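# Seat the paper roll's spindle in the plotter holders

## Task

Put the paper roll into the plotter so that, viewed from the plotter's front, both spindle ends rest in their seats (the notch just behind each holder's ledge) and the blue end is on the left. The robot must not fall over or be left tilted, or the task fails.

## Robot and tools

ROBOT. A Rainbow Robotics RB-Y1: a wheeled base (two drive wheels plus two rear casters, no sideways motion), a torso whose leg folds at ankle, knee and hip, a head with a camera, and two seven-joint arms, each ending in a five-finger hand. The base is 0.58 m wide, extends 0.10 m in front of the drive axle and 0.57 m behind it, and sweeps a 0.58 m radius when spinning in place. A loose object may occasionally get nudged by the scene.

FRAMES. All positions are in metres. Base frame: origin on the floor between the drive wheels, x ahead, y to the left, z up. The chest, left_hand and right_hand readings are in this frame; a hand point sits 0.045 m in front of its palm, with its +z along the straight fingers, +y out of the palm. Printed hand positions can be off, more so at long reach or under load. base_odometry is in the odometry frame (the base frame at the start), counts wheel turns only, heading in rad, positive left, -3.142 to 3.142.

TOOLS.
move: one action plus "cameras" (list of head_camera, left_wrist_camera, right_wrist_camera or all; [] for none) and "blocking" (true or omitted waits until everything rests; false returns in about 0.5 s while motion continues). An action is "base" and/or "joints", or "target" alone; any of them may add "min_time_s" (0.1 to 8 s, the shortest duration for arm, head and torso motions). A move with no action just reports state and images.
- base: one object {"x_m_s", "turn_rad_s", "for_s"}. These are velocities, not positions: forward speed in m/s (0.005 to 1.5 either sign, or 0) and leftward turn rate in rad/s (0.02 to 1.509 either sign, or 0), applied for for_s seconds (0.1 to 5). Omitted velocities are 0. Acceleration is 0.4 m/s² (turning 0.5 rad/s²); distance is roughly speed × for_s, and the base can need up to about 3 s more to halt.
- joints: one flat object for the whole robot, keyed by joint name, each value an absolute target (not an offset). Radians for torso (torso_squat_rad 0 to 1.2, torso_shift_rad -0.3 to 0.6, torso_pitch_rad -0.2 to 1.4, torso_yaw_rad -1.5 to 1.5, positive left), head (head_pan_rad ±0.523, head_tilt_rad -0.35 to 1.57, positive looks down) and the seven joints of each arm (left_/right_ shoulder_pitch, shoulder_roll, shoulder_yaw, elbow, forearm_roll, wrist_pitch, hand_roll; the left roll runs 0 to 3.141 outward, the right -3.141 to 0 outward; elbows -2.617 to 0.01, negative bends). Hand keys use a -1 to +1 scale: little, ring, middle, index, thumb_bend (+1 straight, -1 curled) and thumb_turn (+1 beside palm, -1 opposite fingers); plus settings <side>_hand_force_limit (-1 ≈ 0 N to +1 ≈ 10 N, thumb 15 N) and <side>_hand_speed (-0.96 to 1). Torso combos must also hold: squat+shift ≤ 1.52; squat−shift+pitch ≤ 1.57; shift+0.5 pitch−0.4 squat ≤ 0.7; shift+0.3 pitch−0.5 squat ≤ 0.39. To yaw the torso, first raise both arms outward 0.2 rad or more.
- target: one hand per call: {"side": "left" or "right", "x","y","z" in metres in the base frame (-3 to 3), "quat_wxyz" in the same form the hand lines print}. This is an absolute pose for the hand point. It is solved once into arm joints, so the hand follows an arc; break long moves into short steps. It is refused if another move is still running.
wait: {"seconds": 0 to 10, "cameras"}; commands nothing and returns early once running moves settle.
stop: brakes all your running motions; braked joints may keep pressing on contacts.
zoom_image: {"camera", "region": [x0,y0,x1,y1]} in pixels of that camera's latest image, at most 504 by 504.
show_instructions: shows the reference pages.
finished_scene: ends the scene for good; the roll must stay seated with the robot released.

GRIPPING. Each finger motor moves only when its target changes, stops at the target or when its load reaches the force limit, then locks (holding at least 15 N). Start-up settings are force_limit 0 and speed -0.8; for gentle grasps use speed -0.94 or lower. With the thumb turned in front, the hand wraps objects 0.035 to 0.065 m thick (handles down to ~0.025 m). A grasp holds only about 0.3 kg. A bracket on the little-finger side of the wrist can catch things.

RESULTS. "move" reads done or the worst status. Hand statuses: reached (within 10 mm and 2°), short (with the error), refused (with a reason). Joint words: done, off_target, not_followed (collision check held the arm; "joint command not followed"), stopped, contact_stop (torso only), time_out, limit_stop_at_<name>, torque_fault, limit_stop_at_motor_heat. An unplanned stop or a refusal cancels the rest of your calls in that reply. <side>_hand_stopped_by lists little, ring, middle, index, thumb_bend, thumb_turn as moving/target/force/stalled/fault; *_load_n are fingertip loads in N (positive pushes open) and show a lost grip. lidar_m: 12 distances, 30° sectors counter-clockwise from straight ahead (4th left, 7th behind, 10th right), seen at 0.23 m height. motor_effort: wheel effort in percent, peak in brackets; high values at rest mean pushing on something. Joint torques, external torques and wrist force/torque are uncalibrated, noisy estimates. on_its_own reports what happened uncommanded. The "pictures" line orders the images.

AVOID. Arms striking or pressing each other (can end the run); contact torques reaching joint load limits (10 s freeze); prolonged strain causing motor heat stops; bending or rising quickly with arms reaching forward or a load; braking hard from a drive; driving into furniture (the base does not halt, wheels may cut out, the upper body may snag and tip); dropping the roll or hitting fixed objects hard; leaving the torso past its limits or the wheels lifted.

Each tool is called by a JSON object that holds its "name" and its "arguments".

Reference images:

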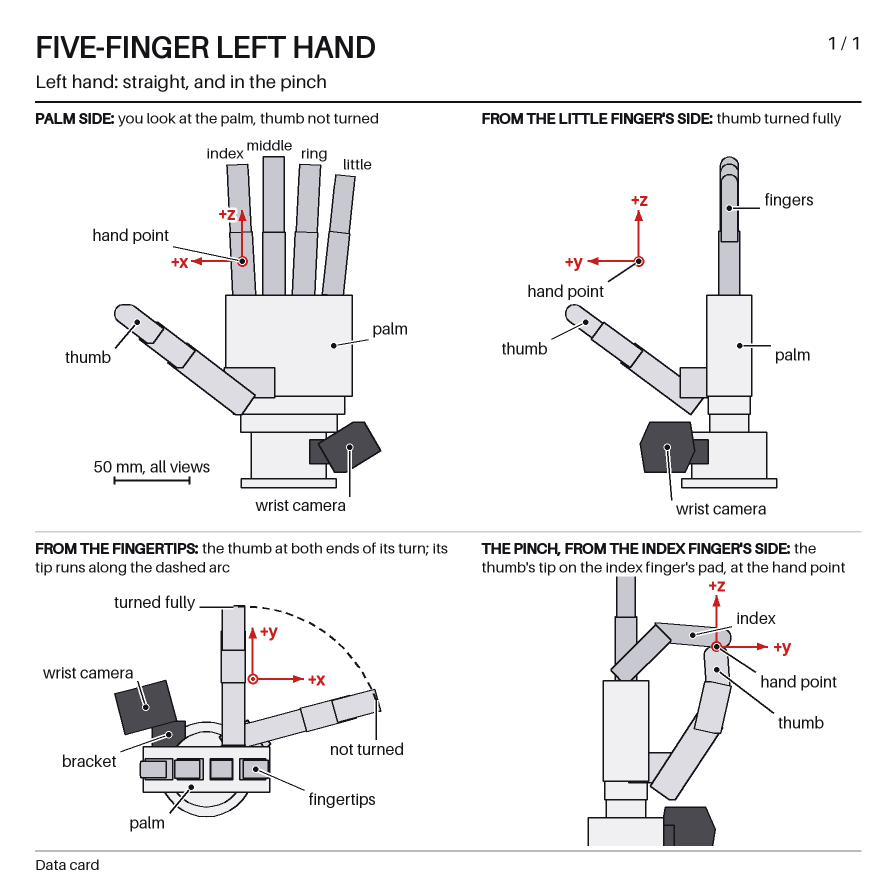

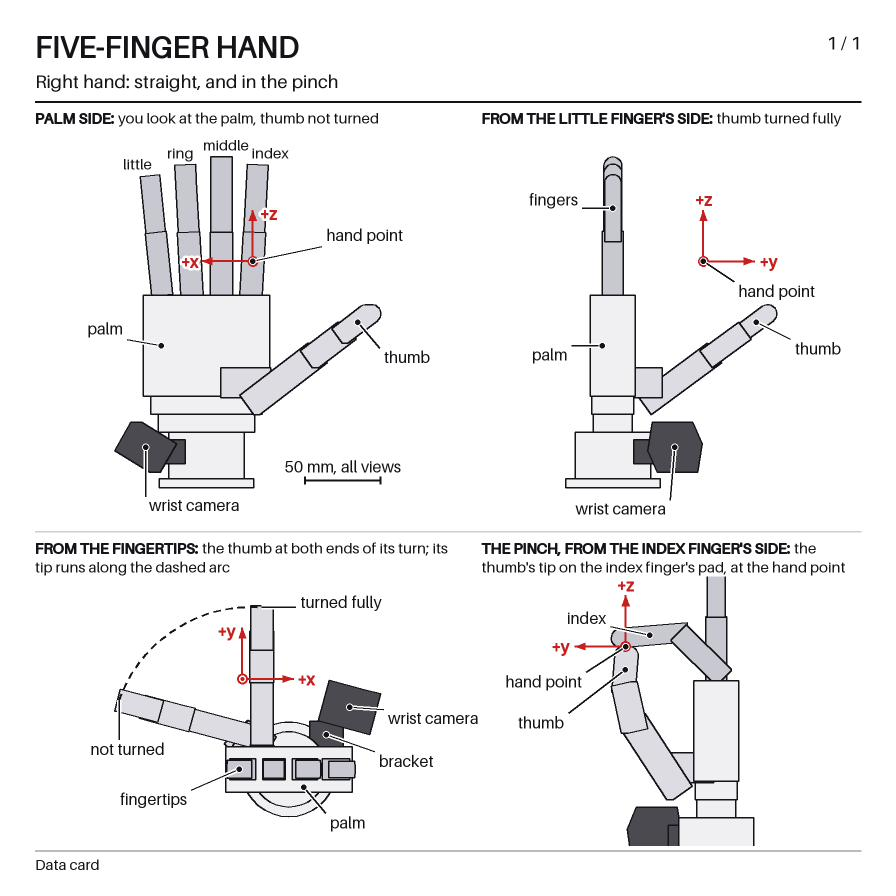

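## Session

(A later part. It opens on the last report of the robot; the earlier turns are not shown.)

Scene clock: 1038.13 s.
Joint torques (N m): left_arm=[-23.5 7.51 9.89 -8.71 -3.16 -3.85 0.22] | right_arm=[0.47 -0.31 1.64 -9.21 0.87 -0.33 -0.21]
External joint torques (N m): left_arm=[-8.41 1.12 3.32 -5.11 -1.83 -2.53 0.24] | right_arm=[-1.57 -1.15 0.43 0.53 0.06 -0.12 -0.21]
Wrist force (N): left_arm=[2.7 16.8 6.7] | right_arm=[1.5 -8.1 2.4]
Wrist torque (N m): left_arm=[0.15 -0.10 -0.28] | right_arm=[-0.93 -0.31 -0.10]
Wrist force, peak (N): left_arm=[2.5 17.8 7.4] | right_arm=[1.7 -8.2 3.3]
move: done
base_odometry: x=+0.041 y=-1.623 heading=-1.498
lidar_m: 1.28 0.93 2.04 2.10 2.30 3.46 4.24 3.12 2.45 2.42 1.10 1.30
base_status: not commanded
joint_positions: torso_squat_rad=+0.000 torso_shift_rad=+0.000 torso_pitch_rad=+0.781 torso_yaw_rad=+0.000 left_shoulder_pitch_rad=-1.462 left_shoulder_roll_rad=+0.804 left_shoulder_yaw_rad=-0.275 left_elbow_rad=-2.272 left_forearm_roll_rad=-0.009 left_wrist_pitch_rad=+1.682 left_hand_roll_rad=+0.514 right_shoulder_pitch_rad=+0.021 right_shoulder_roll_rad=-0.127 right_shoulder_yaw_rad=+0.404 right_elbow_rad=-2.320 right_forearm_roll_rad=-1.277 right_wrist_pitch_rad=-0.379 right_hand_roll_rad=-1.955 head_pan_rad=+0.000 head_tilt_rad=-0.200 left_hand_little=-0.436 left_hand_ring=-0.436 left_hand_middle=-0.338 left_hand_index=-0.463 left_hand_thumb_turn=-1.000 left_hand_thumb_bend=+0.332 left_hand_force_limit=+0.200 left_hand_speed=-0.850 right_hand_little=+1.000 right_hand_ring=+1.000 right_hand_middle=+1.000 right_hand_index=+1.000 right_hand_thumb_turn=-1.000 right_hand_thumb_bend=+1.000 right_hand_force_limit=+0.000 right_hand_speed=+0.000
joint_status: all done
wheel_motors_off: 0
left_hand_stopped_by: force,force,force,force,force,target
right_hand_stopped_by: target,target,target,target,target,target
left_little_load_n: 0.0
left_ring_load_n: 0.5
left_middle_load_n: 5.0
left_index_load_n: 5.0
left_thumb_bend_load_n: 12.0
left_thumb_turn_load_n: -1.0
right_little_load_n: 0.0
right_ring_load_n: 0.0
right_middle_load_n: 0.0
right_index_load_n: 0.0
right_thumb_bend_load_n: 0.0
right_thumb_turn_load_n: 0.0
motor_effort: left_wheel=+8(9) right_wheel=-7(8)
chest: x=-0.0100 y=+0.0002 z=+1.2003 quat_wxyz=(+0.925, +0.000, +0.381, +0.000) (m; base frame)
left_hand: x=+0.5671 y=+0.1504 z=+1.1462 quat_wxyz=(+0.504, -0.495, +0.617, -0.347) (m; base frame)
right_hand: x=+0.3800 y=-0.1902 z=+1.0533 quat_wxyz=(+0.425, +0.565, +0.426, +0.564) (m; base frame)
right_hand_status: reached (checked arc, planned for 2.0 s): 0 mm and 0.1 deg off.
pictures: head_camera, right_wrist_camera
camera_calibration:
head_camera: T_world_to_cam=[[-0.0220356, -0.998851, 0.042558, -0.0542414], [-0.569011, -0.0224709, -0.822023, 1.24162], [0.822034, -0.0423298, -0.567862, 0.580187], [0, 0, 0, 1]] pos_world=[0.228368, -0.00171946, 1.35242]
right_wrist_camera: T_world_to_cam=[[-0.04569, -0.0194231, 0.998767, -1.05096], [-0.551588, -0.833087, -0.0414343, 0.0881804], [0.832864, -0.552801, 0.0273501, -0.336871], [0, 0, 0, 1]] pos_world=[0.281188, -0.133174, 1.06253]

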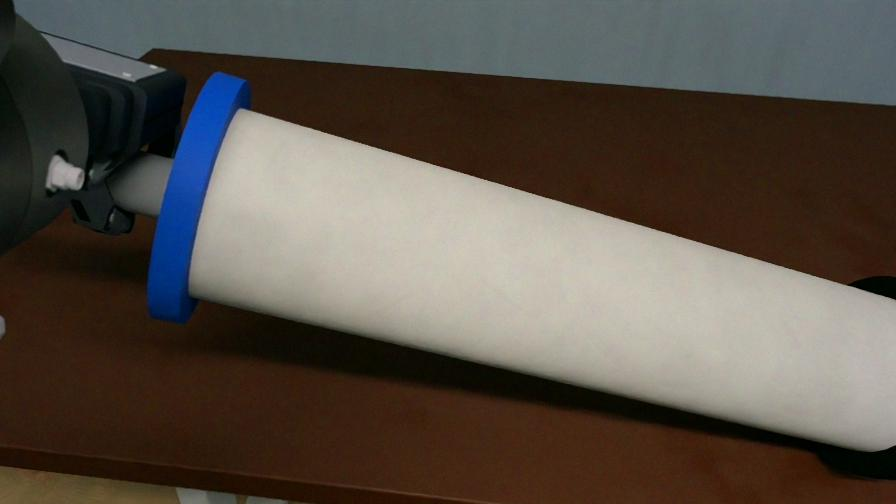

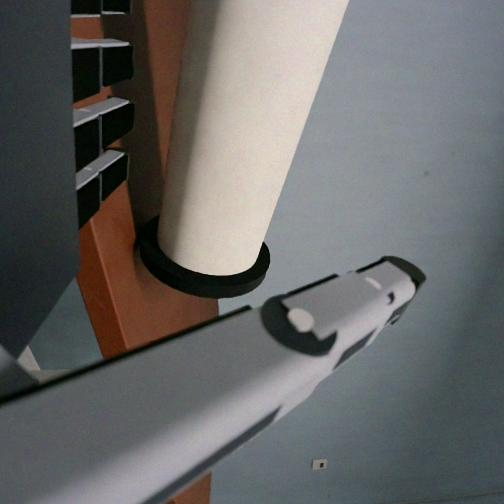

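{"name": "move", "arguments": {"target": {"side": "right", "x": 0.46, "y": -0.19, "z": 1.053, "quat_wxyz": [0.4254, 0.5649, 0.4254, 0.5649]}, "min_time_s": 2, "cameras": ["right_wrist_camera"]}}

{"name": "move", "arguments": {"target": {"side": "right", "x": 0.505, "y": -0.19, "z": 1.053, "quat_wxyz": [0.4254, 0.5649, 0.4254, 0.5649]}, "min_time_s": 2, "cameras": ["head_camera", "right_wrist_camera"]}}

Scene clock: 1049.50 s.
Joint torques (N m): left_arm=[-23.47 7.47 9.75 -8.78 -3.18 -3.74 0.25] | right_arm=[-4.07 4.01 -0.51 -9.5 0.28 1.07 0.11]
External joint torques (N m): left_arm=[-8.38 1.08 3.18 -5.18 -1.85 -2.43 0.26] | right_arm=[-1.39 2.13 -1.72 0.57 -0.2 0.33 0.11]
Wrist force (N): left_arm=[2.4 16.7 7.6] | right_arm=[1.2 -8.1 2.4]
Wrist torque (N m): left_arm=[0.10 -0.11 -0.29] | right_arm=[-0.95 -0.25 0.05]
Wrist force, peak (N): left_arm=[2.5 17.9 7.3] | right_arm=[1.4 -8.3 2.7]
move: done
base_odometry: x=+0.041 y=-1.623 heading=-1.498
lidar_m: 1.27 0.92 2.07 2.11 2.32 3.46 4.24 3.11 2.45 2.42 1.10 1.31
base_status: not commanded
joint_positions: torso_squat_rad=+0.000 torso_shift_rad=+0.000 torso_pitch_rad=+0.781 torso_yaw_rad=+0.000 left_shoulder_pitch_rad=-1.462 left_shoulder_roll_rad=+0.804 left_shoulder_yaw_rad=-0.275 left_elbow_rad=-2.272 left_forearm_roll_rad=-0.009 left_wrist_pitch_rad=+1.682 left_hand_roll_rad=+0.514 right_shoulder_pitch_rad=-0.277 right_shoulder_roll_rad=-0.017 right_shoulder_yaw_rad=+0.210 right_elbow_rad=-2.180 right_forearm_roll_rad=-1.783 right_wrist_pitch_rad=-0.271 right_hand_roll_rad=-1.477 head_pan_rad=+0.000 head_tilt_rad=-0.200 left_hand_little=-0.436 left_hand_ring=-0.436 left_hand_middle=-0.338 left_hand_index=-0.463 left_hand_thumb_turn=-1.000 left_hand_thumb_bend=+0.332 left_hand_force_limit=+0.200 left_hand_speed=-0.850 right_hand_little=+1.000 right_hand_ring=+1.000 right_hand_middle=+1.000 right_hand_index=+1.000 right_hand_thumb_turn=-1.000 right_hand_thumb_bend=+1.000 right_hand_force_limit=+0.000 right_hand_speed=+0.000
joint_status: all done
wheel_motors_off: 0
left_hand_stopped_by: force,force,force,force,force,target
right_hand_stopped_by: target,target,target,target,target,target
left_little_load_n: 0.0
left_ring_load_n: 0.0
left_middle_load_n: 5.0
left_index_load_n: 5.5
left_thumb_bend_load_n: 11.5
left_thumb_turn_load_n: -1.0
right_little_load_n: 0.0
right_ring_load_n: 0.0
right_middle_load_n: 0.0
right_index_load_n: 0.0
right_thumb_bend_load_n: 0.0
right_thumb_turn_load_n: 0.0
motor_effort: left_wheel=+8(9) right_wheel=-8(8)
chest: x=-0.0100 y=+0.0002 z=+1.2003 quat_wxyz=(+0.925, +0.000, +0.381, +0.000) (m; base frame)
left_hand: x=+0.5671 y=+0.1504 z=+1.1462 quat_wxyz=(+0.504, -0.495, +0.617, -0.347) (m; base frame)
right_hand: x=+0.4599 y=-0.1895 z=+1.0523 quat_wxyz=(+0.428, +0.562, +0.423, +0.568) (m; base frame)
right_hand_status: reached (checked arc, planned for 2.0 s): 1 mm and 0.6 deg off.
pictures: right_wrist_camera
camera_calibration:
right_wrist_camera: T_world_to_cam=[[-0.0582944, -0.0189808, 0.998119, -1.03979], [-0.551419, -0.832844, -0.0480431, 0.139827], [0.832189, -0.553183, 0.0380837, -0.414129], [0, 0, 0, 1]] pos_world=[0.361123, -0.132371, 1.06032]

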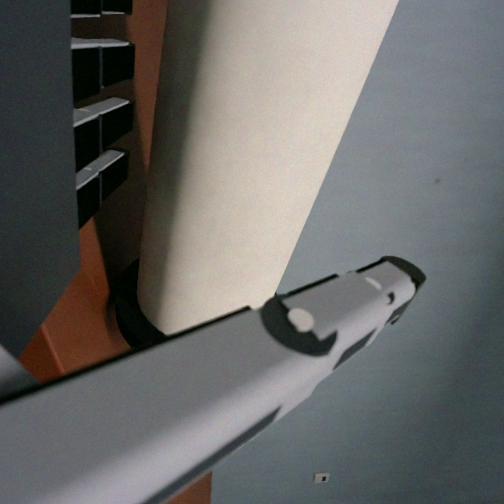

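Scene clock: 1051.83 s.
Joint torques (N m): left_arm=[-23.54 7.49 9.72 -8.82 -3.19 -3.8 0.16] | right_arm=[-6.77 -0.06 -1.57 -9.74 0.27 0.79 0.14]
External joint torques (N m): left_arm=[-8.45 1.1 3.15 -5.22 -1.86 -2.49 0.18] | right_arm=[-1.32 -1.14 -1.99 0.4 -0.29 -0.18 0.14]
Wrist force (N): left_arm=[1.8 17.3 6.3] | right_arm=[1.2 -8.3 2.5]
Wrist torque (N m): left_arm=[0.26 -0.12 -0.29] | right_arm=[-0.96 -0.25 0.05]
Wrist force, peak (N): left_arm=[2.4 17.6 7.5] | right_arm=[1.3 -9.2 2.0]
move: done
base_odometry: x=+0.041 y=-1.623 heading=-1.498
lidar_m: 1.27 0.92 2.06 2.11 2.32 3.46 4.22 3.11 2.44 2.41 1.12 1.30
base_status: not commanded
joint_positions: torso_squat_rad=+0.000 torso_shift_rad=+0.000 torso_pitch_rad=+0.781 torso_yaw_rad=+0.000 left_shoulder_pitch_rad=-1.462 left_shoulder_roll_rad=+0.804 left_shoulder_yaw_rad=-0.275 left_elbow_rad=-2.272 left_forearm_roll_rad=-0.009 left_wrist_pitch_rad=+1.682 left_hand_roll_rad=+0.514 right_shoulder_pitch_rad=-0.464 right_shoulder_roll_rad=-0.084 right_shoulder_yaw_rad=+0.169 right_elbow_rad=-2.078 right_forearm_roll_rad=-1.981 right_wrist_pitch_rad=-0.353 right_hand_roll_rad=-1.350 head_pan_rad=+0.000 head_tilt_rad=-0.200 left_hand_little=-0.436 left_hand_ring=-0.436 left_hand_middle=-0.338 left_hand_index=-0.463 left_hand_thumb_turn=-1.000 left_hand_thumb_bend=+0.332 left_hand_force_limit=+0.200 left_hand_speed=-0.850 right_hand_little=+1.000 right_hand_ring=+1.000 right_hand_middle=+1.000 right_hand_index=+1.000 right_hand_thumb_turn=-1.000 right_hand_thumb_bend=+1.000 right_hand_force_limit=+0.000 right_hand_speed=+0.000
joint_status: all done
wheel_motors_off: 0
left_hand_stopped_by: force,force,force,force,force,target
right_hand_stopped_by: target,target,target,target,target,target
left_little_load_n: 0.0
left_ring_load_n: 0.0
left_middle_load_n: 5.0
left_index_load_n: 5.5
left_thumb_bend_load_n: 12.0
left_thumb_turn_load_n: -1.0
right_little_load_n: 0.0
right_ring_load_n: 0.0
right_middle_load_n: 0.0
right_index_load_n: 0.0
right_thumb_bend_load_n: 0.0
right_thumb_turn_load_n: 0.0
motor_effort: left_wheel=+8(9) right_wheel=-8(8)
chest: x=-0.0100 y=+0.0002 z=+1.2003 quat_wxyz=(+0.925, +0.000, +0.381, +0.000) (m; base frame)
left_hand: x=+0.5671 y=+0.1504 z=+1.1462 quat_wxyz=(+0.504, -0.495, +0.617, -0.347) (m; base frame)
right_hand: x=+0.5045 y=-0.1897 z=+1.0524 quat_wxyz=(+0.428, +0.563, +0.423, +0.567) (m; base frame)
right_hand_status: reached (checked arc, planned for 2.0 s): 1 mm and 0.5 deg off.
pictures: head_camera, right_wrist_camera
camera_calibration:
head_camera: T_world_to_cam=[[-0.0220356, -0.998851, 0.042558, -0.0542414], [-0.569011, -0.0224709, -0.822023, 1.24162], [0.822034, -0.0423298, -0.567862, 0.580187], [0, 0, 0, 1]] pos_world=[0.228368, -0.00171946, 1.35242]
right_wrist_camera: T_world_to_cam=[[-0.0560504, -0.0183583, 0.998259, -1.03847], [-0.552545, -0.832195, -0.0463286, 0.163169], [0.831597, -0.55418, 0.0365011, -0.449477], [0, 0, 0, 1]] pos_world=[0.405735, -0.132367, 1.06062]

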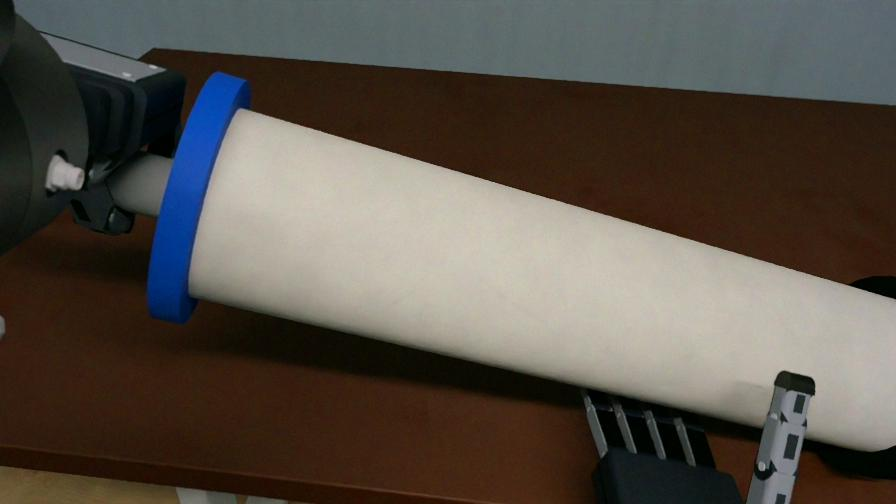

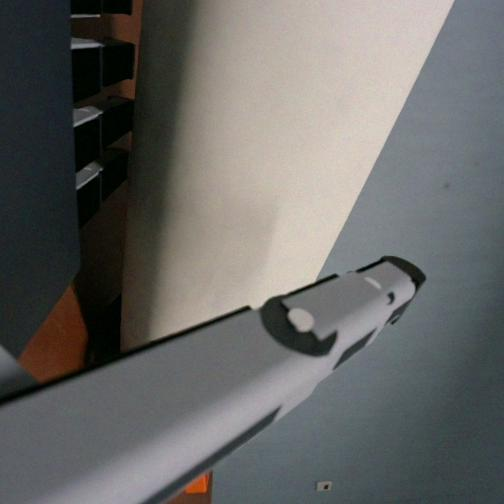

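{"name": "move", "arguments": {"target": {"side": "right", "x": 0.508, "y": -0.192, "z": 1.064, "quat_wxyz": [0.4254, 0.5649, 0.4254, 0.5649]}, "min_time_s": 1.5, "cameras": ["right_wrist_camera"]}}

{"name": "move", "arguments": {"joints": {"right_hand_speed": -0.85, "right_hand_force_limit": -0.4, "right_hand_index": 0.0, "right_hand_middle": 0.0, "right_hand_ring": 0.0, "right_hand_little": 0.0, "right_hand_thumb_bend": 0.0}, "cameras": ["head_camera", "right_wrist_camera"]}}

Scene clock: 1070.43 s.
Joint torques (N m): left_arm=[-22.27 8.01 10.11 -7.92 -3.31 -3.19 -0.01] | right_arm=[-13.13 -1.72 -1.02 -18.01 2.48 3.61 0.6]
External joint torques (N m): left_arm=[-7.18 1.62 3.54 -4.32 -1.98 -1.88 0.01] | right_arm=[-7.47 -2.16 -0.85 -7.91 1.83 2.51 0.6]
Wrist force (N): left_arm=[3.1 13.7 5.8] | right_arm=[-2.4 -23.4 1.8]
Wrist torque (N m): left_arm=[0.11 -0.07 -0.33] | right_arm=[-0.35 -0.42 -0.14]
Wrist force, peak (N): left_arm=[1.6 17.6 7.4] | right_arm=[-2.4 -23.6 1.7]
move: done
base_odometry: x=+0.041 y=-1.623 heading=-1.498
lidar_m: 1.27 0.93 2.07 2.11 2.31 3.46 4.23 3.10 2.45 2.42 1.10 1.30
base_status: not commanded
joint_positions: torso_squat_rad=+0.000 torso_shift_rad=+0.000 torso_pitch_rad=+0.781 torso_yaw_rad=+0.000 left_shoulder_pitch_rad=-1.462 left_shoulder_roll_rad=+0.804 left_shoulder_yaw_rad=-0.275 left_elbow_rad=-2.272 left_forearm_roll_rad=-0.009 left_wrist_pitch_rad=+1.682 left_hand_roll_rad=+0.514 right_shoulder_pitch_rad=-0.486 right_shoulder_roll_rad=-0.145 right_shoulder_yaw_rad=+0.195 right_elbow_rad=-2.120 right_forearm_roll_rad=-2.096 right_wrist_pitch_rad=-0.434 right_hand_roll_rad=-1.275 head_pan_rad=+0.000 head_tilt_rad=-0.200 left_hand_little=-0.436 left_hand_ring=-0.436 left_hand_middle=-0.338 left_hand_index=-0.463 left_hand_thumb_turn=-1.000 left_hand_thumb_bend=+0.332 left_hand_force_limit=+0.200 left_hand_speed=-0.850 right_hand_little=+1.000 right_hand_ring=+1.000 right_hand_middle=+1.000 right_hand_index=+1.000 right_hand_thumb_turn=-1.000 right_hand_thumb_bend=+1.000 right_hand_force_limit=+0.000 right_hand_speed=+0.000
joint_status: all done
wheel_motors_off: 0
left_hand_stopped_by: force,force,force,force,force,target
right_hand_stopped_by: target,target,target,target,target,target
left_little_load_n: 0.0
left_ring_load_n: 0.0
left_middle_load_n: 5.5
left_index_load_n: 5.0
left_thumb_bend_load_n: 11.5
left_thumb_turn_load_n: -0.5
right_little_load_n: 0.0
right_ring_load_n: 0.0
right_middle_load_n: 0.0
right_index_load_n: 1.0
right_thumb_bend_load_n: 0.0
right_thumb_turn_load_n: 0.0
motor_effort: left_wheel=+9(9) right_wheel=-8(8)
chest: x=-0.0098 y=+0.0001 z=+1.2002 quat_wxyz=(+0.925, +0.000, +0.381, +0.000) (m; base frame)
left_hand: x=+0.5672 y=+0.1501 z=+1.1461 quat_wxyz=(+0.504, -0.495, +0.617, -0.348) (m; base frame)
right_hand: x=+0.5079 y=-0.1923 z=+1.0614 quat_wxyz=(+0.425, +0.566, +0.426, +0.564) (m; base frame)
right_hand_status: reached (checked arc, planned for 1.5 s): 3 mm and 0.2 deg off.
pictures: right_wrist_camera
camera_calibration:
right_wrist_camera: T_world_to_cam=[[-0.0441497, -0.0195633, 0.998833, -1.05416], [-0.552266, -0.832673, -0.0407198, 0.157118], [0.832498, -0.55342, 0.0259581, -0.443205], [0, 0, 0, 1]] pos_world=[0.409197, -0.135074, 1.07084]

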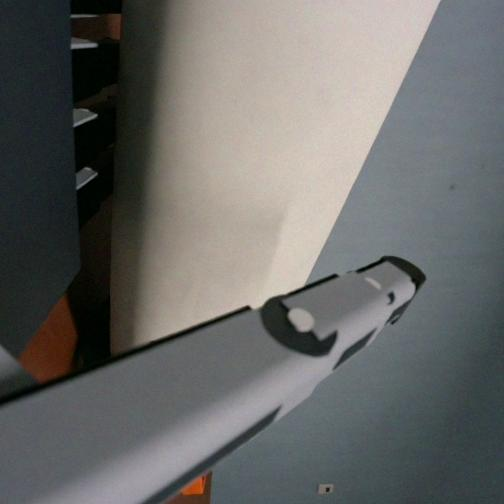

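Scene clock: 1074.67 s.
Joint torques (N m): left_arm=[-21.55 8.24 9.93 -7.32 -3.33 -3 -0.03] | right_arm=[-13.25 -1.4 -0.84 -18.72 2.66 3.82 0.29]
External joint torques (N m): left_arm=[-6.46 1.85 3.36 -3.72 -2 -1.69 -0.01] | right_arm=[-7.58 -1.84 -0.66 -8.61 2.01 2.72 0.29]
Wrist force (N): left_arm=[3.7 12.3 5.3] | right_arm=[-1.9 -24.3 1.9]
Wrist torque (N m): left_arm=[0.05 -0.14 -0.31] | right_arm=[-0.26 -0.54 -0.57]
Wrist force, peak (N): left_arm=[3.5 13.7 5.7] | right_arm=[-2.2 -25.9 3.4]
move: off_target
base_odometry: x=+0.041 y=-1.623 heading=-1.498
lidar_m: 1.28 0.94 2.06 2.11 2.32 3.45 4.23 3.11 2.45 2.40 1.11 1.30
base_status: not commanded
joint_positions: torso_squat_rad=+0.000 torso_shift_rad=+0.000 torso_pitch_rad=+0.781 torso_yaw_rad=+0.000 left_shoulder_pitch_rad=-1.462 left_shoulder_roll_rad=+0.804 left_shoulder_yaw_rad=-0.275 left_elbow_rad=-2.272 left_forearm_roll_rad=-0.009 left_wrist_pitch_rad=+1.682 left_hand_roll_rad=+0.514 right_shoulder_pitch_rad=-0.486 right_shoulder_roll_rad=-0.145 right_shoulder_yaw_rad=+0.195 right_elbow_rad=-2.120 right_forearm_roll_rad=-2.096 right_wrist_pitch_rad=-0.434 right_hand_roll_rad=-1.274 head_pan_rad=+0.000 head_tilt_rad=-0.200 left_hand_little=-0.436 left_hand_ring=-0.436 left_hand_middle=-0.338 left_hand_index=-0.463 left_hand_thumb_turn=-1.000 left_hand_thumb_bend=+0.332 left_hand_force_limit=+0.200 left_hand_speed=-0.850 right_hand_little=+0.947 right_hand_ring=+0.975 right_hand_middle=+0.989 right_hand_index=+0.990 right_hand_thumb_turn=-1.000 right_hand_thumb_bend=+0.351 right_hand_force_limit=-0.400 right_hand_speed=-0.850
joint_status: right_hand_little off_target (ended at +0.947, target +0.000); right_hand_ring off_target (ended at +0.975, target +0.000); right_hand_middle off_target (ended at +0.989, target +0.000); right_hand_index off_target (ended at +0.990, target +0.000); right_hand_thumb_bend off_target (ended at +0.351, target +0.000); the others done
wheel_motors_off: 0
left_hand_stopped_by: force,force,force,force,force,target
right_hand_stopped_by: force,force,force,force,force,target
left_little_load_n: 0.0
left_ring_load_n: 0.0
left_middle_load_n: 5.5
left_index_load_n: 5.0
left_thumb_bend_load_n: 11.5
left_thumb_turn_load_n: -0.5
right_little_load_n: 6.0
right_ring_load_n: 3.0
right_middle_load_n: 2.5
right_index_load_n: 7.0
right_thumb_bend_load_n: 4.0
right_thumb_turn_load_n: 0.5
motor_effort: left_wheel=+9(9) right_wheel=-8(8)
chest: x=-0.0098 y=+0.0001 z=+1.2002 quat_wxyz=(+0.925, +0.000, +0.381, +0.000) (m; base frame)
left_hand: x=+0.5673 y=+0.1501 z=+1.1462 quat_wxyz=(+0.504, -0.495, +0.617, -0.348) (m; base frame)
right_hand: x=+0.5079 y=-0.1923 z=+1.0613 quat_wxyz=(+0.425, +0.566, +0.426, +0.563) (m; base frame)
pictures: head_camera, right_wrist_camera
camera_calibration:
head_camera: T_world_to_cam=[[-0.021994, -0.998857, 0.0424315, -0.0541671], [-0.569352, -0.022373, -0.821789, 1.24133], [0.821799, -0.0422329, -0.56821, 0.580426], [0, 0, 0, 1]] pos_world=[0.228569, -0.00181976, 1.35221]
right_wrist_camera: T_world_to_cam=[[-0.0438167, -0.0194173, 0.998851, -1.0542], [-0.552285, -0.832675, -0.0404141, 0.156795], [0.832503, -0.553422, 0.0257612, -0.442995], [0, 0, 0, 1]] pos_world=[0.409199, -0.135073, 1.07074]

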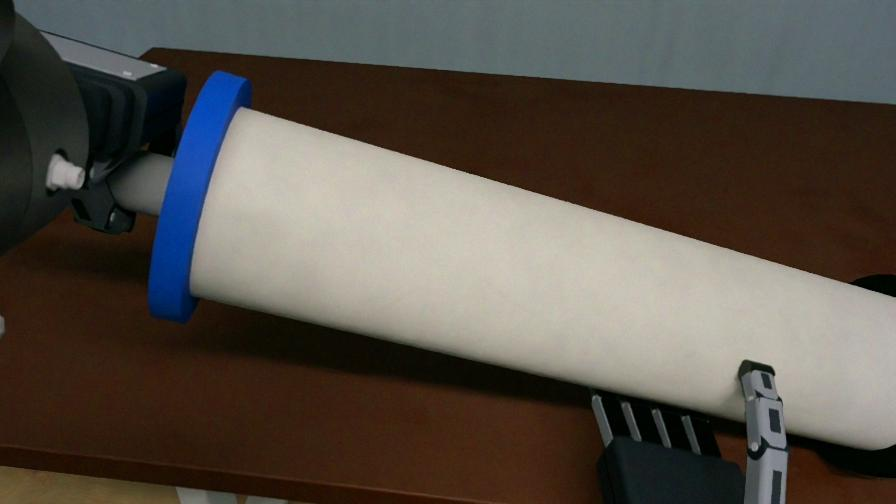

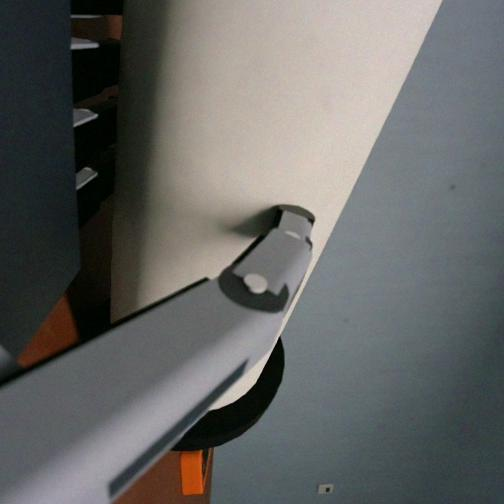

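{"name": "move", "arguments": {"joints": {"torso_pitch_rad": 0.72}, "min_time_s": 2, "cameras": ["head_camera", "right_wrist_camera", "left_wrist_camera"]}}

Scene clock: 1083.67 s.
Joint torques (N m): left_arm=[-21.33 7.93 9.78 -6.59 -3.24 -2.72 -0.02] | right_arm=[-14.44 -1.9 -1.93 -20.12 3.01 3.91 0.18]
External joint torques (N m): left_arm=[-6 1.51 3.15 -3.43 -1.89 -1.39 0] | right_arm=[-7.85 -2.2 -1.57 -10.05 2.35 2.81 0.18]
Wrist force (N): left_arm=[4.2 11.9 3.9] | right_arm=[-1.8 -27.6 1.4]
Wrist torque (N m): left_arm=[0.00 -0.13 -0.27] | right_arm=[-0.19 -0.51 -0.55]
Wrist force, peak (N): left_arm=[3.5 13.2 5.6] | right_arm=[-2.1 -28.3 3.1]
move: done
base_odometry: x=+0.041 y=-1.623 heading=-1.498
lidar_m: 1.26 0.93 2.07 2.10 2.32 3.46 4.23 3.11 2.45 2.41 1.12 1.29
base_status: not commanded
joint_positions: torso_squat_rad=+0.000 torso_shift_rad=+0.000 torso_pitch_rad=+0.722 torso_yaw_rad=+0.000 left_shoulder_pitch_rad=-1.462 left_shoulder_roll_rad=+0.804 left_shoulder_yaw_rad=-0.275 left_elbow_rad=-2.272 left_forearm_roll_rad=-0.009 left_wrist_pitch_rad=+1.682 left_hand_roll_rad=+0.514 right_shoulder_pitch_rad=-0.486 right_shoulder_roll_rad=-0.146 right_shoulder_yaw_rad=+0.195 right_elbow_rad=-2.119 right_forearm_roll_rad=-2.096 right_wrist_pitch_rad=-0.434 right_hand_roll_rad=-1.274 head_pan_rad=+0.000 head_tilt_rad=-0.200 left_hand_little=-0.436 left_hand_ring=-0.436 left_hand_middle=-0.338 left_hand_index=-0.463 left_hand_thumb_turn=-1.000 left_hand_thumb_bend=+0.332 left_hand_force_limit=+0.200 left_hand_speed=-0.850 right_hand_little=+0.947 right_hand_ring=+0.975 right_hand_middle=+0.989 right_hand_index=+0.990 right_hand_thumb_turn=-1.000 right_hand_thumb_bend=+0.351 right_hand_force_limit=-0.400 right_hand_speed=-0.850
joint_status: all done
wheel_motors_off: 0
left_hand_stopped_by: force,force,force,force,force,target
right_hand_stopped_by: force,force,force,force,force,target
left_little_load_n: 0.0
left_ring_load_n: 0.5
left_middle_load_n: 5.5
left_index_load_n: 5.0
left_thumb_bend_load_n: 11.5
left_thumb_turn_load_n: -0.5
right_little_load_n: 5.5
right_ring_load_n: 3.0
right_middle_load_n: 3.0
right_index_load_n: 7.5
right_thumb_bend_load_n: 4.0
right_thumb_turn_load_n: 1.0
motor_effort: left_wheel=+8(9) right_wheel=-8(8)
chest: x=-0.0232 y=+0.0001 z=+1.2128 quat_wxyz=(+0.936, +0.000, +0.353, +0.000) (m; base frame)
left_hand: x=+0.5560 y=+0.1500 z=+1.1933 quat_wxyz=(+0.522, -0.485, +0.601, -0.362) (m; base frame)
right_hand: x=+0.5019 y=-0.1922 z=+1.1047 quat_wxyz=(+0.437, +0.549, +0.413, +0.580) (m; base frame)
pictures: head_camera, left_wrist_camera, right_wrist_camera
camera_calibration:
head_camera: T_world_to_cam=[[-0.0245316, -0.99886, 0.040961, -0.0532451], [-0.519429, -0.0222727, -0.854223, 1.28453], [0.854161, -0.0422318, -0.518291, 0.538795], [0, 0, 0, 1]] pos_world=[0.205696, -0.00182018, 1.3787]
left_wrist_camera: T_world_to_cam=[[0.214729, -0.551789, 0.805867, -0.998955], [-0.580226, -0.735795, -0.349205, 0.84234], [0.78564, -0.3926, -0.478158, 0.305368], [0, 0, 0, 1]] pos_world=[0.463342, 0.188465, 1.24519]
right_wrist_camera: T_world_to_cam=[[-0.102768, -0.0193876, 0.994516, -1.06351], [-0.548909, -0.832692, -0.0729544, 0.189482], [0.82954, -0.553397, 0.0749323, -0.491933], [0, 0, 0, 1]] pos_world=[0.402791, -0.135073, 1.10837]

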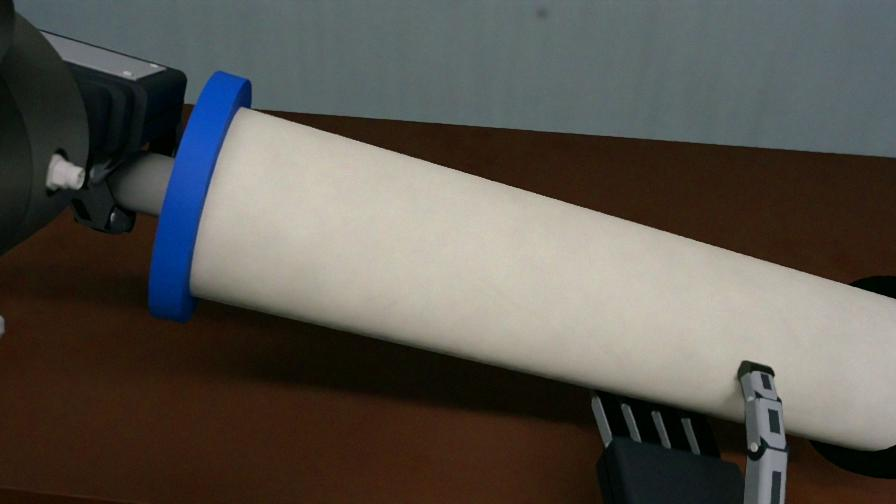

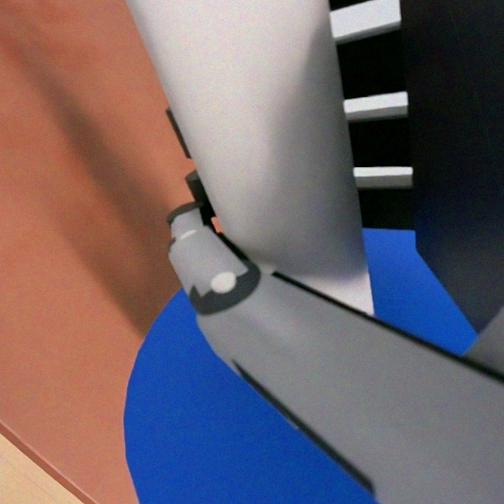

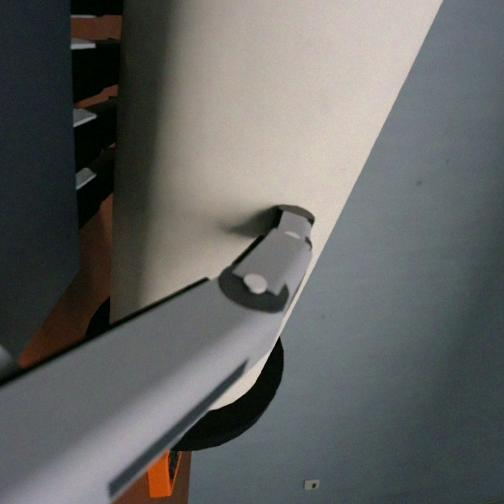

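{"name": "move", "arguments": {"joints": {"torso_pitch_rad": 0.55}, "min_time_s": 3, "cameras": ["head_camera", "right_wrist_camera"]}}

{"name": "move", "arguments": {"base": {"x_m_s": -0.15, "for_s": 3.5}, "cameras": ["head_camera", "right_wrist_camera"]}}

Scene clock: 1095.43 s.
Joint torques (N m): left_arm=[-21.68 8.17 9.96 -4.93 -3.32 -2.85 0.03] | right_arm=[-16.78 -1.71 -2.45 -19.59 2.94 3.94 0.28]
External joint torques (N m): left_arm=[-5.99 1.77 3.28 -3.1 -1.94 -1.48 0.05] | right_arm=[-7.67 -1.61 -1.54 -9.83 2.28 2.86 0.28]
Wrist force (N): left_arm=[4.3 12.7 1.5] | right_arm=[-2.1 -27.2 -2.6]
Wrist torque (N m): left_arm=[0.11 -0.18 -0.28] | right_arm=[-0.15 -0.40 -0.51]
Wrist force, peak (N): left_arm=[4.5 12.9 4.5] | right_arm=[-2.0 -28.3 1.6]
move: done
base_odometry: x=+0.041 y=-1.623 heading=-1.498
lidar_m: 1.28 0.93 2.05 2.10 2.31 3.45 4.23 3.10 2.44 2.42 1.12 1.31
base_status: not commanded
joint_positions: torso_squat_rad=+0.000 torso_shift_rad=+0.001 torso_pitch_rad=+0.552 torso_yaw_rad=+0.000 left_shoulder_pitch_rad=-1.462 left_shoulder_roll_rad=+0.804 left_shoulder_yaw_rad=-0.275 left_elbow_rad=-2.272 left_forearm_roll_rad=-0.009 left_wrist_pitch_rad=+1.682 left_hand_roll_rad=+0.514 right_shoulder_pitch_rad=-0.486 right_shoulder_roll_rad=-0.146 right_shoulder_yaw_rad=+0.195 right_elbow_rad=-2.119 right_forearm_roll_rad=-2.096 right_wrist_pitch_rad=-0.434 right_hand_roll_rad=-1.274 head_pan_rad=+0.000 head_tilt_rad=-0.200 left_hand_little=-0.436 left_hand_ring=-0.436 left_hand_middle=-0.338 left_hand_index=-0.463 left_hand_thumb_turn=-1.000 left_hand_thumb_bend=+0.332 left_hand_force_limit=+0.200 left_hand_speed=-0.850 right_hand_little=+0.947 right_hand_ring=+0.975 right_hand_middle=+0.989 right_hand_index=+0.990 right_hand_thumb_turn=-1.000 right_hand_thumb_bend=+0.351 right_hand_force_limit=-0.400 right_hand_speed=-0.850
joint_status: all done
wheel_motors_off: 0
left_hand_stopped_by: force,force,force,force,force,target
right_hand_stopped_by: force,force,force,force,force,target
left_little_load_n: 0.0
left_ring_load_n: 0.0
left_middle_load_n: 5.0
left_index_load_n: 4.5
left_thumb_bend_load_n: 12.0
left_thumb_turn_load_n: -0.5
right_little_load_n: 5.0
right_ring_load_n: 2.5
right_middle_load_n: 2.5
right_index_load_n: 7.5
right_thumb_bend_load_n: 4.0
right_thumb_turn_load_n: 0.5
motor_effort: left_wheel=+8(8) right_wheel=-8(8)
chest: x=-0.0655 y=+0.0001 z=+1.2440 quat_wxyz=(+0.962, +0.000, +0.272, +0.000) (m; base frame)
left_hand: x=+0.5087 y=+0.1500 z=+1.3229 quat_wxyz=(+0.571, -0.452, +0.555, -0.402) (m; base frame)
right_hand: x=+0.4703 y=-0.1922 z=+1.2264 quat_wxyz=(+0.471, +0.498, +0.375, +0.625) (m; base frame)
pictures: head_camera, right_wrist_camera
camera_calibration:
head_camera: T_world_to_cam=[[-0.031204, -0.998855, 0.0362548, -0.0501327], [-0.367385, -0.0222714, -0.929802, 1.39323], [0.929545, -0.042333, -0.366269, 0.406913], [0, 0, 0, 1]] pos_world=[0.132043, -0.0018203, 1.44628]
right_wrist_camera: T_world_to_cam=[[-0.269682, -0.0193889, 0.962754, -1.07027], [-0.528615, -0.832702, -0.164843, 0.28417], [0.804884, -0.553381, 0.214315, -0.634193], [0, 0, 0, 1]] pos_world=[0.372035, -0.135073, 1.21317]

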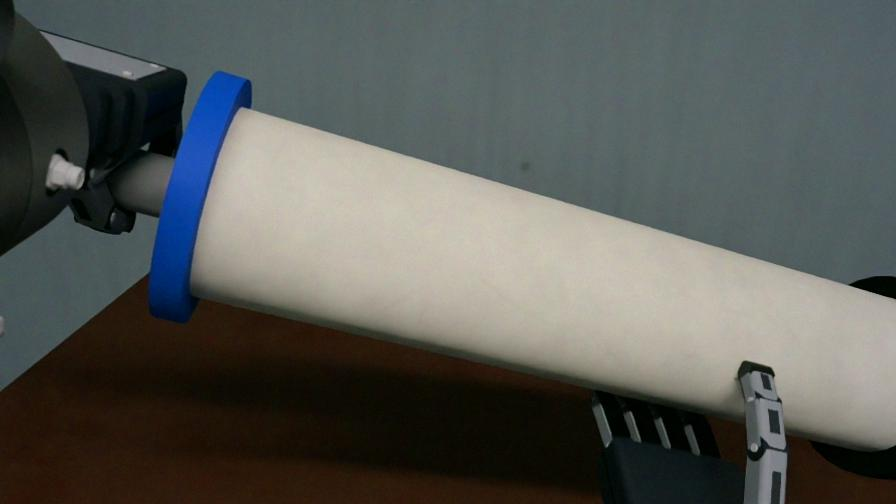

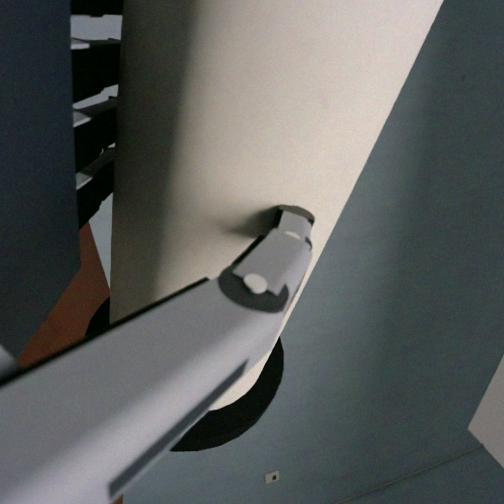

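Scene clock: 1100.17 s.
Joint torques (N m): left_arm=[-21.16 8.56 10.22 -3.86 -3.42 -2.82 0] | right_arm=[-17.17 -1.66 -2.91 -19.45 2.96 4.27 0.2]
External joint torques (N m): left_arm=[-5.47 2.15 3.53 -2.03 -2.05 -1.45 0.02] | right_arm=[-8.07 -1.56 -2 -9.69 2.3 3.19 0.2]
Wrist force (N): left_arm=[4.5 12.9 1.9] | right_arm=[-2.1 -27.5 -2.4]
Wrist torque (N m): left_arm=[0.08 -0.20 -0.27] | right_arm=[-0.15 -0.43 -0.48]
Wrist force, peak (N): left_arm=[4.8 13.5 2.0] | right_arm=[-2.2 -28.9 -1.8]
move: done
base_odometry: x=+0.002 y=-1.099 heading=-1.497
lidar_m: 1.42 1.49 2.20 2.18 2.37 3.57 3.71 3.02 2.40 2.35 2.32 1.51
base_status: done (sent for 3.5 of 3.5 s)
joint_positions: torso_squat_rad=+0.000 torso_shift_rad=+0.001 torso_pitch_rad=+0.552 torso_yaw_rad=+0.000 left_shoulder_pitch_rad=-1.463 left_shoulder_roll_rad=+0.804 left_shoulder_yaw_rad=-0.275 left_elbow_rad=-2.273 left_forearm_roll_rad=-0.009 left_wrist_pitch_rad=+1.682 left_hand_roll_rad=+0.514 right_shoulder_pitch_rad=-0.485 right_shoulder_roll_rad=-0.146 right_shoulder_yaw_rad=+0.195 right_elbow_rad=-2.119 right_forearm_roll_rad=-2.096 right_wrist_pitch_rad=-0.434 right_hand_roll_rad=-1.274 head_pan_rad=+0.000 head_tilt_rad=-0.200 left_hand_little=-0.436 left_hand_ring=-0.436 left_hand_middle=-0.338 left_hand_index=-0.463 left_hand_thumb_turn=-1.000 left_hand_thumb_bend=+0.332 left_hand_force_limit=+0.200 left_hand_speed=-0.850 right_hand_little=+0.947 right_hand_ring=+0.975 right_hand_middle=+0.989 right_hand_index=+0.990 right_hand_thumb_turn=-1.000 right_hand_thumb_bend=+0.351 right_hand_force_limit=-0.400 right_hand_speed=-0.850
joint_status: not commanded
wheel_motors_off: 0
left_hand_stopped_by: force,force,force,force,force,target
right_hand_stopped_by: force,force,force,force,force,target
left_little_load_n: 0.0
left_ring_load_n: 0.0
left_middle_load_n: 5.0
left_index_load_n: 4.5
left_thumb_bend_load_n: 12.0
left_thumb_turn_load_n: -0.5
right_little_load_n: 5.0
right_ring_load_n: 2.5
right_middle_load_n: 3.0
right_index_load_n: 7.5
right_thumb_bend_load_n: 4.0
right_thumb_turn_load_n: 1.0
motor_effort: left_wheel=+7(22) right_wheel=-6(31)
chest: x=-0.0654 y=+0.0001 z=+1.2440 quat_wxyz=(+0.962, +0.000, +0.272, +0.000) (m; base frame)
left_hand: x=+0.5087 y=+0.1498 z=+1.3230 quat_wxyz=(+0.571, -0.452, +0.555, -0.402) (m; base frame)
right_hand: x=+0.4703 y=-0.1922 z=+1.2263 quat_wxyz=(+0.471, +0.498, +0.375, +0.624) (m; base frame)
pictures: head_camera, right_wrist_camera
camera_calibration:
head_camera: T_world_to_cam=[[-0.0311148, -0.998859, 0.0362173, -0.0500871], [-0.367297, -0.0222732, -0.929837, 1.3933], [0.929583, -0.0422342, -0.366185, 0.406693], [0, 0, 0, 1]] pos_world=[0.132143, -0.00182018, 1.44629]
right_wrist_camera: T_world_to_cam=[[-0.269526, -0.0194939, 0.962796, -1.0704], [-0.528642, -0.832684, -0.164848, 0.284189], [0.804919, -0.553405, 0.214125, -0.633979], [0, 0, 0, 1]] pos_world=[0.372036, -0.135073, 1.21317]

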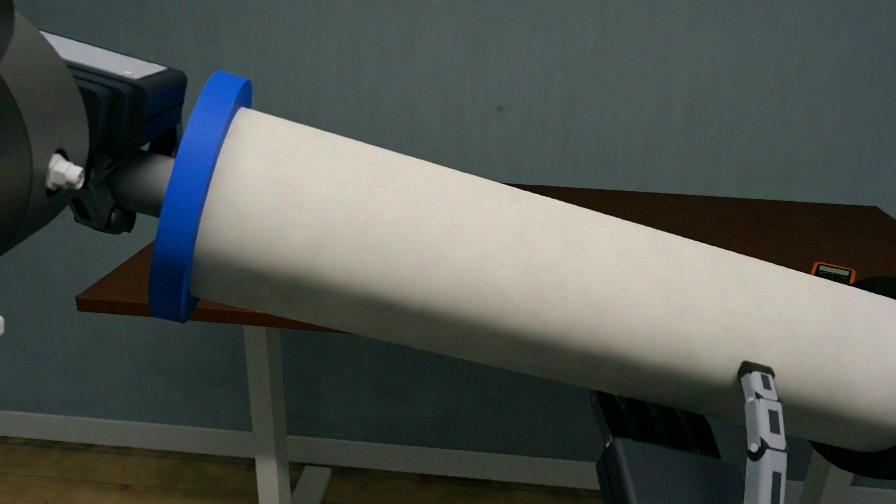

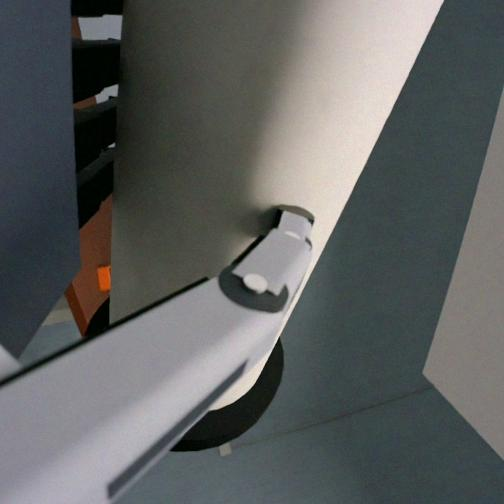

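{"name": "move", "arguments": {"base": {"turn_rad_s": 0.4, "for_s": 5.0}, "cameras": []}}

{"name": "move", "arguments": {"base": {"turn_rad_s": 0.4, "for_s": 2.3667}, "cameras": ["head_camera", "right_wrist_camera"]}}

Scene clock: 1121.23 s.
Joint torques (N m): left_arm=[-21.29 8.6 10.23 -4.01 -3.35 -2.8 0.02] | right_arm=[-17.41 -1.91 -2.74 -19.67 3.07 4.11 0.28]
External joint torques (N m): left_arm=[-5.6 2.2 3.55 -2.18 -1.97 -1.44 0.04] | right_arm=[-8.3 -1.81 -1.84 -9.91 2.42 3.03 0.28]
Wrist force (N): left_arm=[3.9 13.0 0.7] | right_arm=[-2.4 -27.3 -2.6]
Wrist torque (N m): left_arm=[0.18 -0.08 -0.28] | right_arm=[-0.18 -0.45 -0.49]
Wrist force, peak (N): left_arm=[4.3 13.7 1.6] | right_arm=[-2.6 -27.7 -2.9]
move: done
base_odometry: x=+0.002 y=-1.099 heading=+0.502
lidar_m: 2.31 3.22 3.71 3.21 2.40 2.32 2.43 1.54 1.83 1.48 2.25 2.18
base_status: done (sent for 5 of 5 s)
joint_positions: torso_squat_rad=+0.000 torso_shift_rad=+0.001 torso_pitch_rad=+0.552 torso_yaw_rad=+0.000 left_shoulder_pitch_rad=-1.463 left_shoulder_roll_rad=+0.804 left_shoulder_yaw_rad=-0.275 left_elbow_rad=-2.273 left_forearm_roll_rad=-0.009 left_wrist_pitch_rad=+1.682 left_hand_roll_rad=+0.514 right_shoulder_pitch_rad=-0.485 right_shoulder_roll_rad=-0.146 right_shoulder_yaw_rad=+0.195 right_elbow_rad=-2.119 right_forearm_roll_rad=-2.096 right_wrist_pitch_rad=-0.434 right_hand_roll_rad=-1.274 head_pan_rad=+0.000 head_tilt_rad=-0.200 left_hand_little=-0.436 left_hand_ring=-0.436 left_hand_middle=-0.338 left_hand_index=-0.463 left_hand_thumb_turn=-1.000 left_hand_thumb_bend=+0.332 left_hand_force_limit=+0.200 left_hand_speed=-0.850 right_hand_little=+0.947 right_hand_ring=+0.975 right_hand_middle=+0.989 right_hand_index=+0.990 right_hand_thumb_turn=-1.000 right_hand_thumb_bend=+0.351 right_hand_force_limit=-0.400 right_hand_speed=-0.850
joint_status: not commanded
wheel_motors_off: 0
left_hand_stopped_by: force,force,force,force,force,target
right_hand_stopped_by: force,force,force,force,force,target
left_little_load_n: 0.0
left_ring_load_n: 0.0
left_middle_load_n: 5.0
left_index_load_n: 4.5
left_thumb_bend_load_n: 12.0
left_thumb_turn_load_n: -0.5
right_little_load_n: 5.0
right_ring_load_n: 2.5
right_middle_load_n: 3.0
right_index_load_n: 7.5
right_thumb_bend_load_n: 3.5
right_thumb_turn_load_n: 1.0
motor_effort: left_wheel=+0(51) right_wheel=+16(52)
chest: x=-0.0654 y=+0.0001 z=+1.2440 quat_wxyz=(+0.962, +0.000, +0.272, +0.000) (m; base frame)
left_hand: x=+0.5087 y=+0.1498 z=+1.3230 quat_wxyz=(+0.571, -0.452, +0.555, -0.402) (m; base frame)
right_hand: x=+0.4703 y=-0.1923 z=+1.2263 quat_wxyz=(+0.471, +0.498, +0.375, +0.625) (m; base frame)
pictures: none
No camera images: "cameras" was empty.

Scene clock: 1124.77 s.
Joint torques (N m): left_arm=[-21.23 8.54 10.05 -3.92 -3.31 -2.8 -0.1] | right_arm=[-17.25 -1.71 -3.05 -19.57 2.99 4.37 0.25]
External joint torques (N m): left_arm=[-5.55 2.13 3.36 -2.09 -1.94 -1.43 -0.08] | right_arm=[-8.15 -1.62 -2.15 -9.82 2.34 3.29 0.25]
Wrist force (N): left_arm=[4.2 13.1 1.1] | right_arm=[-2.4 -27.1 -2.8]
Wrist torque (N m): left_arm=[0.24 -0.19 -0.28] | right_arm=[-0.18 -0.43 -0.53]
Wrist force, peak (N): left_arm=[4.7 13.5 1.3] | right_arm=[-2.7 -27.9 -3.0]
move: done
base_odometry: x=+0.002 y=-1.099 heading=+1.448
lidar_m: 3.72 3.56 2.48 2.32 2.36 1.50 1.79 1.47 2.37 2.18 2.25 2.96
base_status: done (sent for 2.37 of 2.37 s)
joint_positions: torso_squat_rad=+0.000 torso_shift_rad=+0.001 torso_pitch_rad=+0.552 torso_yaw_rad=+0.000 left_shoulder_pitch_rad=-1.463 left_shoulder_roll_rad=+0.804 left_shoulder_yaw_rad=-0.275 left_elbow_rad=-2.273 left_forearm_roll_rad=-0.009 left_wrist_pitch_rad=+1.682 left_hand_roll_rad=+0.514 right_shoulder_pitch_rad=-0.485 right_shoulder_roll_rad=-0.146 right_shoulder_yaw_rad=+0.195 right_elbow_rad=-2.119 right_forearm_roll_rad=-2.096 right_wrist_pitch_rad=-0.434 right_hand_roll_rad=-1.274 head_pan_rad=+0.000 head_tilt_rad=-0.200 left_hand_little=-0.436 left_hand_ring=-0.436 left_hand_middle=-0.338 left_hand_index=-0.463 left_hand_thumb_turn=-1.000 left_hand_thumb_bend=+0.332 left_hand_force_limit=+0.200 left_hand_speed=-0.850 right_hand_little=+0.947 right_hand_ring=+0.975 right_hand_middle=+0.989 right_hand_index=+0.990 right_hand_thumb_turn=-1.000 right_hand_thumb_bend=+0.351 right_hand_force_limit=-0.400 right_hand_speed=-0.850
joint_status: not commanded
wheel_motors_off: 0
left_hand_stopped_by: force,force,force,force,force,target
right_hand_stopped_by: force,force,force,force,force,target
left_little_load_n: 0.0
left_ring_load_n: 0.0
left_middle_load_n: 5.0
left_index_load_n: 4.5
left_thumb_bend_load_n: 11.5
left_thumb_turn_load_n: -0.5
right_little_load_n: 4.5
right_ring_load_n: 2.5
right_middle_load_n: 2.5
right_index_load_n: 8.0
right_thumb_bend_load_n: 3.5
right_thumb_turn_load_n: 1.0
motor_effort: left_wheel=-1(26) right_wheel=+18(42)
chest: x=-0.0654 y=+0.0000 z=+1.2440 quat_wxyz=(+0.962, +0.000, +0.272, +0.000) (m; base frame)
left_hand: x=+0.5087 y=+0.1498 z=+1.3230 quat_wxyz=(+0.571, -0.452, +0.555, -0.402) (m; base frame)
right_hand: x=+0.4703 y=-0.1923 z=+1.2263 quat_wxyz=(+0.471, +0.498, +0.375, +0.625) (m; base frame)
pictures: head_camera, right_wrist_camera
camera_calibration:
head_camera: T_world_to_cam=[[-0.0311524, -0.998862, 0.0361248, -0.0500486], [-0.367295, -0.0221734, -0.92984, 1.39331], [0.929583, -0.0422352, -0.366186, 0.406691], [0, 0, 0, 1]] pos_world=[0.132143, -0.0019206, 1.44629]
right_wrist_camera: T_world_to_cam=[[-0.269526, -0.0194939, 0.962796, -1.0704], [-0.528642, -0.832684, -0.164848, 0.284189], [0.804919, -0.553405, 0.214125, -0.633979], [0, 0, 0, 1]] pos_world=[0.372036, -0.135073, 1.21317]

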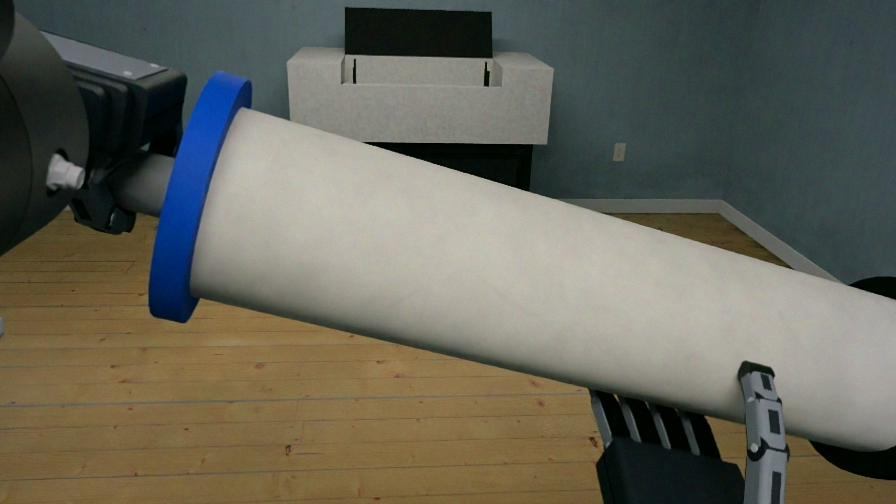

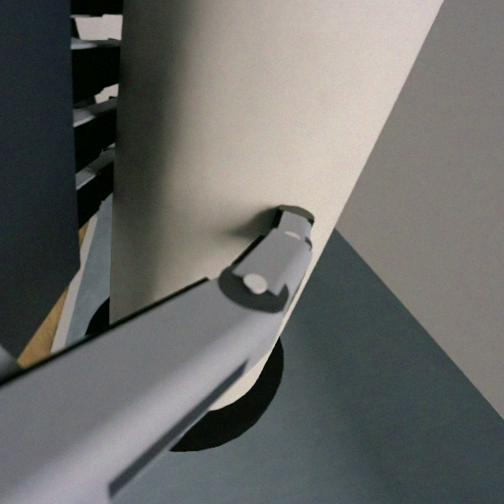

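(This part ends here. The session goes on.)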